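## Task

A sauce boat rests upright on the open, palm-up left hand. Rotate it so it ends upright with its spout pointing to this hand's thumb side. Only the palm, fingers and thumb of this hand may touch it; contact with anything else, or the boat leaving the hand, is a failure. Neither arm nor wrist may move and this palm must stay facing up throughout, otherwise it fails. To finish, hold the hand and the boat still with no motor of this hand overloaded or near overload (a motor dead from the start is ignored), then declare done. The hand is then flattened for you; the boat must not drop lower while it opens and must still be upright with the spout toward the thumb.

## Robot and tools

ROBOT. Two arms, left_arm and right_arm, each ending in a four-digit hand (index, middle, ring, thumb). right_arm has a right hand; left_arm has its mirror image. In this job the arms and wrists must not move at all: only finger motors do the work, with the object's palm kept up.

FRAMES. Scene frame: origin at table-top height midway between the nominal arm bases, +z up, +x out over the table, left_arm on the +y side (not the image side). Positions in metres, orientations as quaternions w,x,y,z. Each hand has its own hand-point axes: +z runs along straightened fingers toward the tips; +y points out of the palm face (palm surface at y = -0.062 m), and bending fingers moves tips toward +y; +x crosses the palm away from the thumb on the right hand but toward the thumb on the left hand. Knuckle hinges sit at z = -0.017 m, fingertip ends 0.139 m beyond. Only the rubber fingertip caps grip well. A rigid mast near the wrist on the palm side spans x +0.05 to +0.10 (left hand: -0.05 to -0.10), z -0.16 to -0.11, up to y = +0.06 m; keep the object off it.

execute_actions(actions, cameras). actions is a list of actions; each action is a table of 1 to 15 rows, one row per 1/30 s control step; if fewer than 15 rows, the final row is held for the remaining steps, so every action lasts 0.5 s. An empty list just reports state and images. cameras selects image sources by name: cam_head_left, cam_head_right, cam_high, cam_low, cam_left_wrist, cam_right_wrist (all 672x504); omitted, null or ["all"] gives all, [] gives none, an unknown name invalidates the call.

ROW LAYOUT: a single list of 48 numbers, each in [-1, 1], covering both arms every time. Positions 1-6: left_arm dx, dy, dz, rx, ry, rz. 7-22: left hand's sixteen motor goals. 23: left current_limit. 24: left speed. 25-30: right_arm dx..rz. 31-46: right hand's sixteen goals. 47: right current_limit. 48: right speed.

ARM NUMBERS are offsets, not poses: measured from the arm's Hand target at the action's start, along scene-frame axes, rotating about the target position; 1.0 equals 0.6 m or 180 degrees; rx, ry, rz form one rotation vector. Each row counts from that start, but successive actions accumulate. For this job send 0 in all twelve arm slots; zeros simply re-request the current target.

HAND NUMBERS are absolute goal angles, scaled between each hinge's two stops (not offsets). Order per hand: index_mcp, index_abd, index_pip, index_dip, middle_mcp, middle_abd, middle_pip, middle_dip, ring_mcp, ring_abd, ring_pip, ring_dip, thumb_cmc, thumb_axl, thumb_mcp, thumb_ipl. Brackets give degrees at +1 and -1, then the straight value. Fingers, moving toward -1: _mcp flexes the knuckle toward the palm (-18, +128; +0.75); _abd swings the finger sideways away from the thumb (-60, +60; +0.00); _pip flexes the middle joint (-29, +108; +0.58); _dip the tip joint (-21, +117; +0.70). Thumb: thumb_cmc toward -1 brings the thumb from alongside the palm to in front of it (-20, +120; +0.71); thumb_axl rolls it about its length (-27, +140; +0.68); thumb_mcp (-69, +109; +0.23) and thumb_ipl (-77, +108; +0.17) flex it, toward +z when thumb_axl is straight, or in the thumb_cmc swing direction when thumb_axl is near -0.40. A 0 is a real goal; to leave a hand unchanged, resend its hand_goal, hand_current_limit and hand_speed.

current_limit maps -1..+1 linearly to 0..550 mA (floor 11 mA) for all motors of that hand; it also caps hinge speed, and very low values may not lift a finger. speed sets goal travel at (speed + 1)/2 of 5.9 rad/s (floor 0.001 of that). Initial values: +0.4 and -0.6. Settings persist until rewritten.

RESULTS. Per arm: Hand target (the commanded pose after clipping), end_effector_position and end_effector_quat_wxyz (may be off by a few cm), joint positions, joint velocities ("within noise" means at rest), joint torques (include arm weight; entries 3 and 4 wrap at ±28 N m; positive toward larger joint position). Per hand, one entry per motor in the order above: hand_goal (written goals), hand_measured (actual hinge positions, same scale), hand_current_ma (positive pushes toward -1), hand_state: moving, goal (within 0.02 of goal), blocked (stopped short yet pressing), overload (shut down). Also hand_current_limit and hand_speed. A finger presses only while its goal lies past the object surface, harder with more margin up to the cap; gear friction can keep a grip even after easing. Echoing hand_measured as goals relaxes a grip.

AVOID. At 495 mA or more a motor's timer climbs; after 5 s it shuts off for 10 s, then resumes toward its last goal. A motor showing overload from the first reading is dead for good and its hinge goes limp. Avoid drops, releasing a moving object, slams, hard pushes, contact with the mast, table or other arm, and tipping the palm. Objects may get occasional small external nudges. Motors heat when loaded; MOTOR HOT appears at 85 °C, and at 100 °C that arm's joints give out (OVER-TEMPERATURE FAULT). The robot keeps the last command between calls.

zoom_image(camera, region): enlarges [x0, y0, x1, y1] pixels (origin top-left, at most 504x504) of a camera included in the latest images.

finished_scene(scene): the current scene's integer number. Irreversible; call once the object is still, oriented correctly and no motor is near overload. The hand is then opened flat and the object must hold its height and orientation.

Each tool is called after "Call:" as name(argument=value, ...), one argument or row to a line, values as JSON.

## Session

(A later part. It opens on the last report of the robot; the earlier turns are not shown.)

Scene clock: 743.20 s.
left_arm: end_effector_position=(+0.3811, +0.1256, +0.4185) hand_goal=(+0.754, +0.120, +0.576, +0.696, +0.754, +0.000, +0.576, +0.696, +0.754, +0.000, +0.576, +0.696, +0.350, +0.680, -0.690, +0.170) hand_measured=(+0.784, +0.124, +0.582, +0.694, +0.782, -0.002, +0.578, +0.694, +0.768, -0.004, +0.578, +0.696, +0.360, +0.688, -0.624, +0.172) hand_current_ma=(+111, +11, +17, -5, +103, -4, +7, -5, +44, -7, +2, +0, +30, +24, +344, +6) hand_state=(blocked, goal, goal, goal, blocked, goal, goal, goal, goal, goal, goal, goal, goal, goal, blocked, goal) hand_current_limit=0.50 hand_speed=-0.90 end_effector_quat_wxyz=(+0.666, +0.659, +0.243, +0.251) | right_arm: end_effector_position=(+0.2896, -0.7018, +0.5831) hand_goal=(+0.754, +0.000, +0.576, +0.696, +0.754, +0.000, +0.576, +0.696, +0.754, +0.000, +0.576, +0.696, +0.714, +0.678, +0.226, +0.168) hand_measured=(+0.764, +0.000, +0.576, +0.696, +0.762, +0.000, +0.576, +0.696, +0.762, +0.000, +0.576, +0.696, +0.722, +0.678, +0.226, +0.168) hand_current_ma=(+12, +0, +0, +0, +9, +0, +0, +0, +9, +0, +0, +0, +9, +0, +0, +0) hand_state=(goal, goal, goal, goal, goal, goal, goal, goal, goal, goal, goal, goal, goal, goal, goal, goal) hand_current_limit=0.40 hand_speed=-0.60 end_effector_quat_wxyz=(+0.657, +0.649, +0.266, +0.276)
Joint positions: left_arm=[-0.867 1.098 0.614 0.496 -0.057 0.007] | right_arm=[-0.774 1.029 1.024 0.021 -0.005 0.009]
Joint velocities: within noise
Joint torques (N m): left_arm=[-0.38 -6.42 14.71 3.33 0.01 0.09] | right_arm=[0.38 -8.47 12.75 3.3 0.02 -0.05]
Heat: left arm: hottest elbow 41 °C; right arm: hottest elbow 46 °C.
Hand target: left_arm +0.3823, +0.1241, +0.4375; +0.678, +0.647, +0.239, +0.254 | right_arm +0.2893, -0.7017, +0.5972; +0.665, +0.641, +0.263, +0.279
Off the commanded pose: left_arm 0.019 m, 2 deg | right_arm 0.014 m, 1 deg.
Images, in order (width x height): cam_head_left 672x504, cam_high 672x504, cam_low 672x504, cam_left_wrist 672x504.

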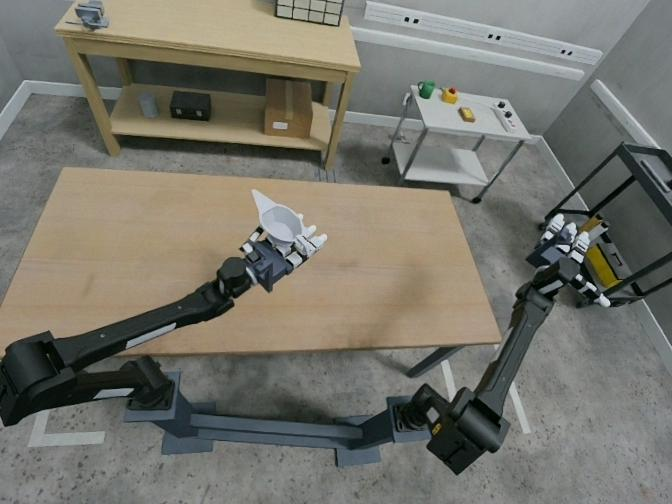

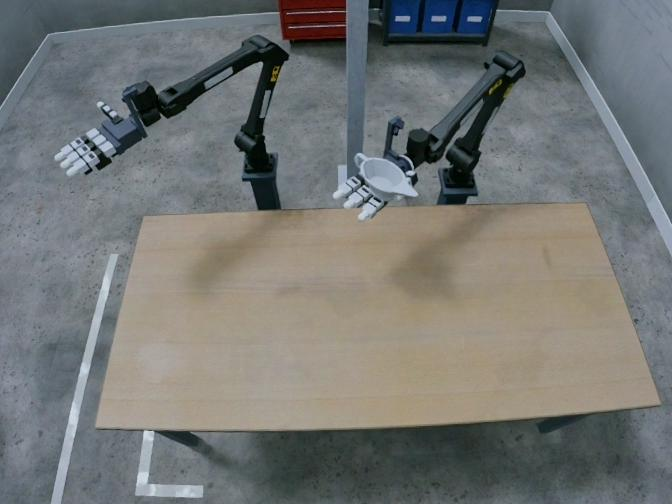

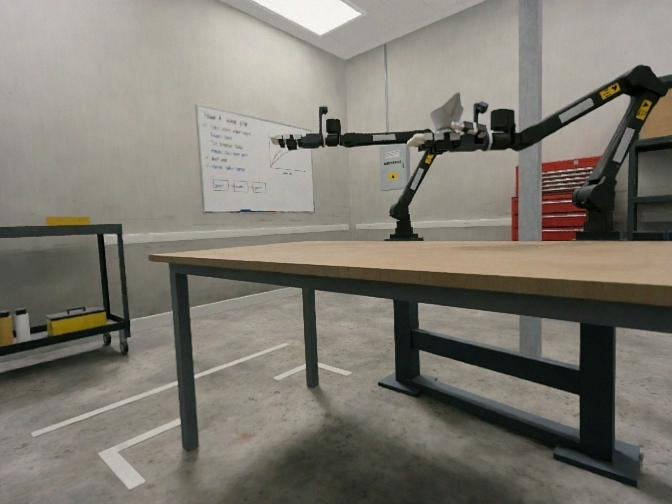

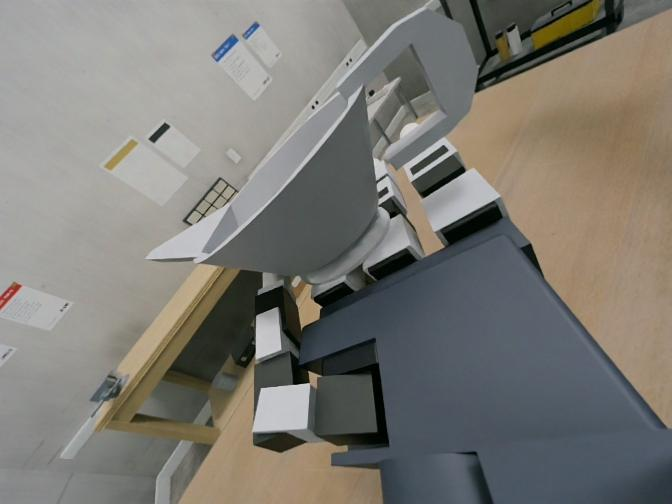

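Call:
execute_actions(
  actions=[
    [[0,0,0,0,0,0,0.754,0.12,0.576,0.696,0.754,0,0.576,0.696,0.754,0,0.576,0.696,0.35,0.68,-0.6,0.17,0.4,-0.9,0,0,0,0,0,0,0.754,0,0.576,0.696,0.754,0,0.576,0.696,0.754,0,0.576,0.696,0.714,0.678,0.226,0.168,0.4,-0.6]],
    [[0,0,0,0,0,0,0.754,0.06,0.576,0.696,0.754,0,0.576,0.696,0.754,0,0.576,0.696,0.35,0.68,-0.45,0.17,0.4,-0.87,0,0,0,0,0,0,0.754,0,0.576,0.696,0.754,0,0.576,0.696,0.754,0,0.576,0.696,0.714,0.678,0.226,0.168,0.4,-0.6]],
    [[0,0,0,0,0,0,0.754,0.0,0.576,0.696,0.754,0,0.576,0.696,0.754,0,0.576,0.696,0.35,0.68,-0.15,0.17,0.4,-0.8,0,0,0,0,0,0,0.754,0,0.576,0.696,0.754,0,0.576,0.696,0.754,0,0.576,0.696,0.714,0.678,0.226,0.168,0.4,-0.6]],
  ],
  cameras=["cam_head_left","cam_left_wrist","cam_high","cam_low"],
)

Call:
zoom_image(
  camera="cam_head_left",
  region=[230, 175, 340, 280],
)

Call:
zoom_image(
  camera="cam_high",
  region=[325, 140, 435, 225],
)

Call:
zoom_image(
  camera="cam_low",
  region=[420, 85, 485, 155],
)

Scene clock: 779.40 s.
left_arm: end_effector_position=(+0.3811, +0.1256, +0.4185) hand_goal=(+0.754, +0.000, +0.576, +0.696, +0.754, +0.000, +0.576, +0.696, +0.754, +0.000, +0.576, +0.696, +0.350, +0.680, -0.150, +0.170) hand_measured=(+0.784, +0.006, +0.582, +0.694, +0.782, -0.002, +0.578, +0.694, +0.768, -0.004, +0.578, +0.696, +0.360, +0.688, -0.154, +0.172) hand_current_ma=(+111, +12, +17, -5, +103, -4, +7, -5, +44, -7, +2, +0, +30, +24, -16, +5) hand_state=(blocked, goal, goal, goal, blocked, goal, goal, goal, goal, goal, goal, goal, goal, goal, goal, goal) hand_current_limit=0.40 hand_speed=-0.80 end_effector_quat_wxyz=(+0.666, +0.659, +0.243, +0.251) | right_arm: end_effector_position=(+0.2896, -0.7018, +0.5831) hand_goal=(+0.754, +0.000, +0.576, +0.696, +0.754, +0.000, +0.576, +0.696, +0.754, +0.000, +0.576, +0.696, +0.714, +0.678, +0.226, +0.168) hand_measured=(+0.764, +0.000, +0.576, +0.696, +0.762, +0.000, +0.576, +0.696, +0.762, +0.000, +0.576, +0.696, +0.722, +0.678, +0.226, +0.168) hand_current_ma=(+12, +0, +0, +0, +9, +0, +0, +0, +9, +0, +0, +0, +9, +0, +0, +0) hand_state=(goal, goal, goal, goal, goal, goal, goal, goal, goal, goal, goal, goal, goal, goal, goal, goal) hand_current_limit=0.40 hand_speed=-0.60 end_effector_quat_wxyz=(+0.657, +0.649, +0.266, +0.276)
Joint positions: left_arm=[-0.867 1.098 0.614 0.496 -0.057 0.007] | right_arm=[-0.774 1.029 1.024 0.021 -0.005 0.009]
Joint velocities: within noise
Joint torques (N m): left_arm=[-0.26 -6.42 14.68 3.34 0 0.11] | right_arm=[0.38 -8.47 12.75 3.28 0.02 -0.05]
Heat: left arm: hottest elbow 41 °C; right arm: hottest elbow 46 °C.
Hand target: left_arm +0.3823, +0.1241, +0.4375; +0.678, +0.647, +0.239, +0.254 | right_arm +0.2893, -0.7016, +0.5972; +0.665, +0.641, +0.263, +0.279
Off the commanded pose: left_arm 0.019 m, 2 deg | right_arm 0.014 m, 1 deg.
Images, in order (width x height): cam_head_left 672x504, cam_high 672x504, cam_low 672x504, cam_left_wrist 672x504.

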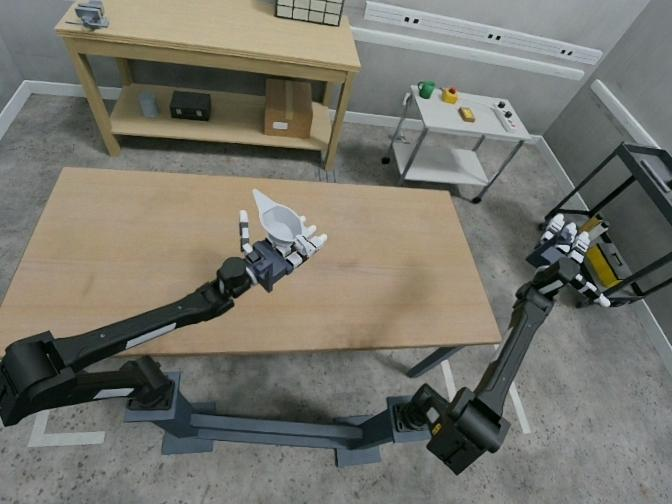

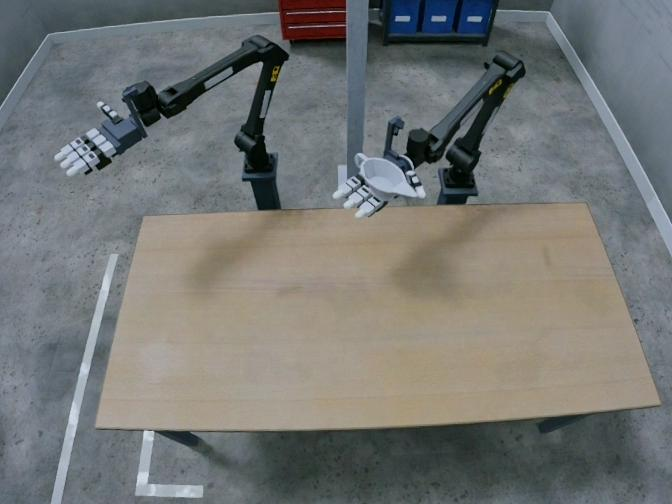

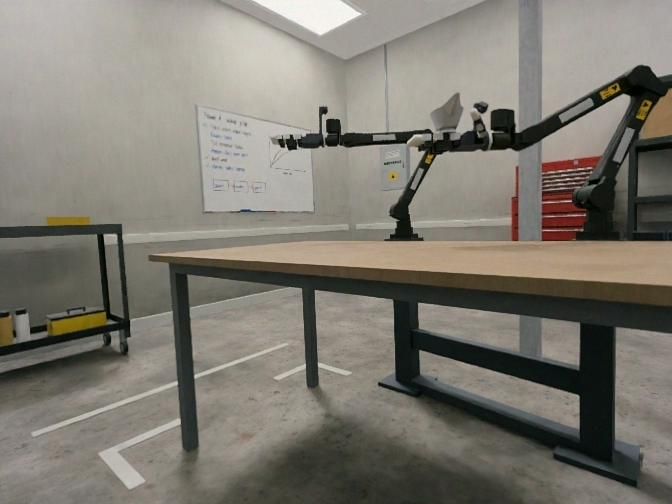

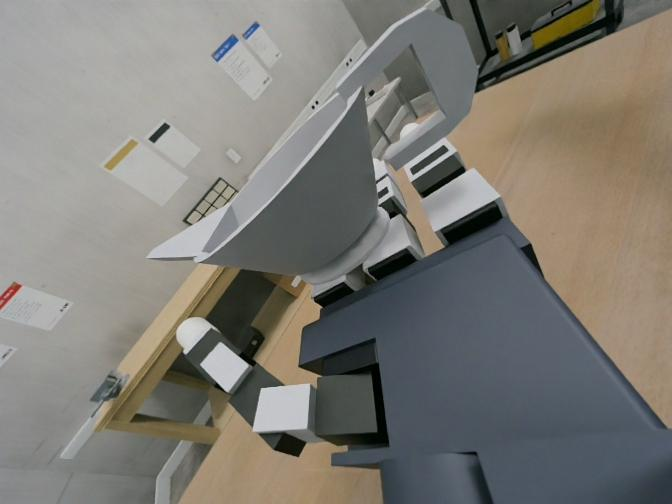

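Scaled by 4.582 from the camera's 672x504 image, which has a finer 960x720 frame.

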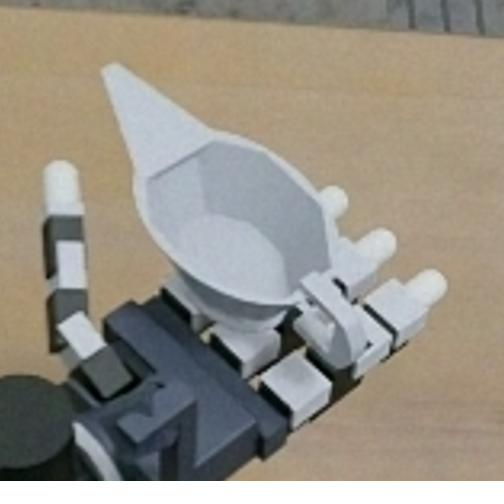

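Scaled by 4.582 from the camera's 672x504 image, which has a finer 960x720 frame.

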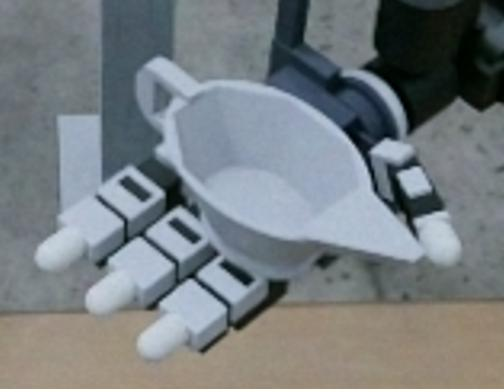

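Scaled by 7.200 from the camera's 672x504 image, which has a finer 960x720 frame.

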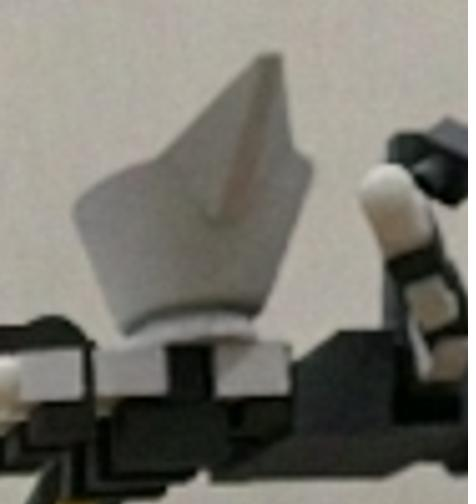

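Call:
execute_actions(
  actions=[
    [[0,0,0,0,0,0,0.754,0,0.576,0.696,0.754,0,0.576,0.696,0.754,0,0.576,0.696,0.35,0.678,0.226,0.168,0.4,-0.8,0,0,0,0,0,0,0.754,0,0.576,0.696,0.754,0,0.576,0.696,0.754,0,0.576,0.696,0.714,0.678,0.226,0.168,0.4,-0.6]],
    [[0,0,0,0,0,0,0.754,0,0.576,0.696,0.754,0,0.576,0.696,0.754,0,0.576,0.696,0.35,0.678,0.226,0.168,0.4,-0.8,0,0,0,0,0,0,0.754,0,0.576,0.696,0.754,0,0.576,0.696,0.754,0,0.576,0.696,0.714,0.678,0.226,0.168,0.4,-0.6]],
    [[0,0,0,0,0,0,0.754,0,0.576,0.696,0.754,0,0.576,0.696,0.754,0,0.576,0.696,0.714,0.678,0.226,0.168,0.4,-0.8,0,0,0,0,0,0,0.754,0,0.576,0.696,0.754,0,0.576,0.696,0.754,0,0.576,0.696,0.714,0.678,0.226,0.168,0.4,-0.6]],
    [[0,0,0,0,0,0,0.754,0,0.576,0.696,0.754,0,0.576,0.696,0.754,0,0.576,0.696,0.714,0.678,0.226,0.168,0.4,-0.8,0,0,0,0,0,0,0.754,0,0.576,0.696,0.754,0,0.576,0.696,0.754,0,0.576,0.696,0.714,0.678,0.226,0.168,0.4,-0.6]],
  ],
  cameras=["cam_head_left","cam_low","cam_high"],
)

Scene clock: 802.07 s.
left_arm: end_effector_position=(+0.3811, +0.1256, +0.4185) hand_goal=(+0.754, +0.000, +0.576, +0.696, +0.754, +0.000, +0.576, +0.696, +0.754, +0.000, +0.576, +0.696, +0.714, +0.678, +0.226, +0.168) hand_measured=(+0.784, +0.006, +0.582, +0.694, +0.782, -0.002, +0.578, +0.694, +0.768, -0.004, +0.578, +0.696, +0.726, +0.680, +0.224, +0.170) hand_current_ma=(+111, +12, +17, -5, +103, -4, +7, -5, +44, -7, +2, +0, +33, +7, -6, +6) hand_state=(blocked, goal, goal, goal, blocked, goal, goal, goal, goal, goal, goal, goal, goal, goal, goal, goal) hand_current_limit=0.40 hand_speed=-0.80 end_effector_quat_wxyz=(+0.666, +0.659, +0.243, +0.251) | right_arm: end_effector_position=(+0.2896, -0.7018, +0.5831) hand_goal=(+0.754, +0.000, +0.576, +0.696, +0.754, +0.000, +0.576, +0.696, +0.754, +0.000, +0.576, +0.696, +0.714, +0.678, +0.226, +0.168) hand_measured=(+0.764, +0.000, +0.576, +0.696, +0.762, +0.000, +0.576, +0.696, +0.762, +0.000, +0.576, +0.696, +0.722, +0.678, +0.226, +0.168) hand_current_ma=(+12, +0, +0, +0, +9, +0, +0, +0, +9, +0, +0, +0, +9, +0, +0, +0) hand_state=(goal, goal, goal, goal, goal, goal, goal, goal, goal, goal, goal, goal, goal, goal, goal, goal) hand_current_limit=0.40 hand_speed=-0.60 end_effector_quat_wxyz=(+0.657, +0.649, +0.266, +0.276)
Joint positions: left_arm=[-0.867 1.098 0.614 0.496 -0.057 0.007] | right_arm=[-0.774 1.029 1.024 0.021 -0.005 0.009]
Joint velocities: within noise
Joint torques (N m): left_arm=[-0.38 -6.42 14.64 3.32 0 0.12] | right_arm=[0.38 -8.53 12.74 3.29 0.02 -0.06]
Heat: left arm: hottest elbow 42 °C; right arm: hottest elbow 46 °C.
Hand target: left_arm +0.3823, +0.1241, +0.4375; +0.678, +0.647, +0.239, +0.254 | right_arm +0.2893, -0.7017, +0.5972; +0.665, +0.641, +0.263, +0.279
Off the commanded pose: left_arm 0.019 m, 2 deg | right_arm 0.014 m, 1 deg.
Images, in order (width x height): cam_head_left 672x504, cam_high 672x504, cam_low 672x504.

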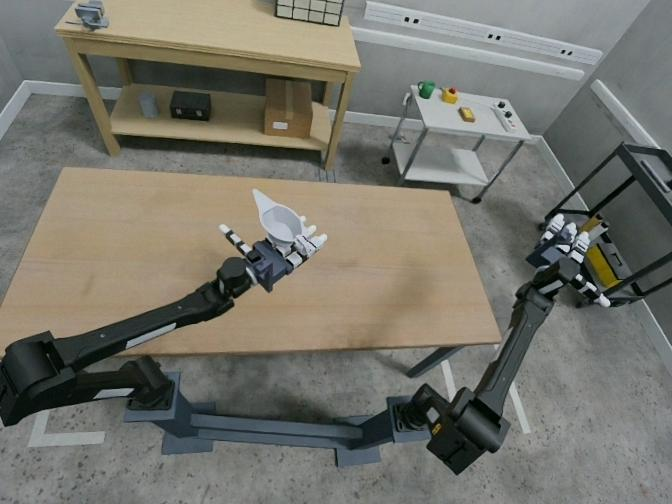

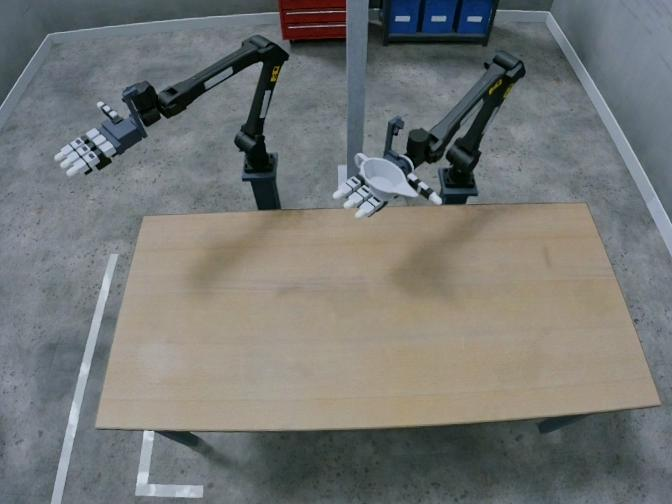

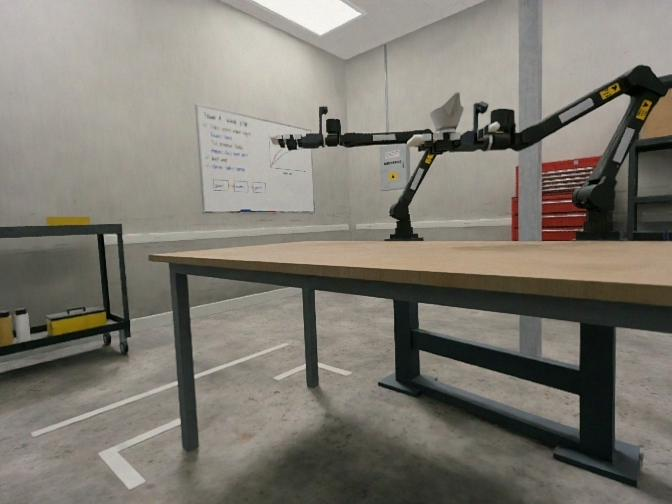

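Call:
zoom_image(
  camera="cam_head_left",
  region=[230, 175, 340, 280],
)

Call:
zoom_image(
  camera="cam_low",
  region=[420, 85, 485, 155],
)

Call:
zoom_image(
  camera="cam_high",
  region=[325, 140, 435, 225],
)

Scaled by 4.582 from the camera's 672x504 image, which has a finer 960x720 frame.

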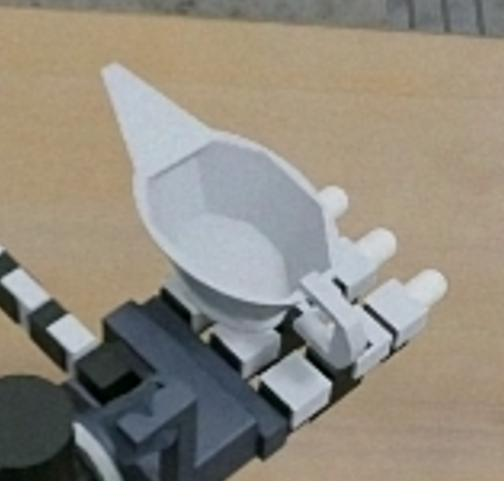

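Scaled by 7.200 from the camera's 672x504 image, which has a finer 960x720 frame.

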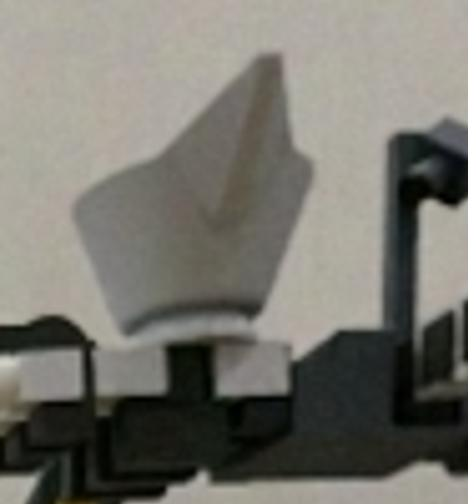

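Scaled by 4.582 from the camera's 672x504 image, which has a finer 960x720 frame.

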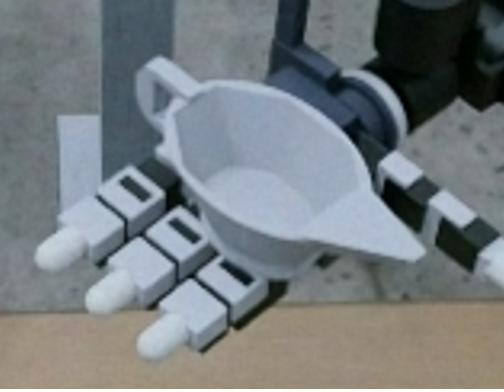

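Call:
finished_scene(
  scene=1,
)

The scene is finished: the task was done.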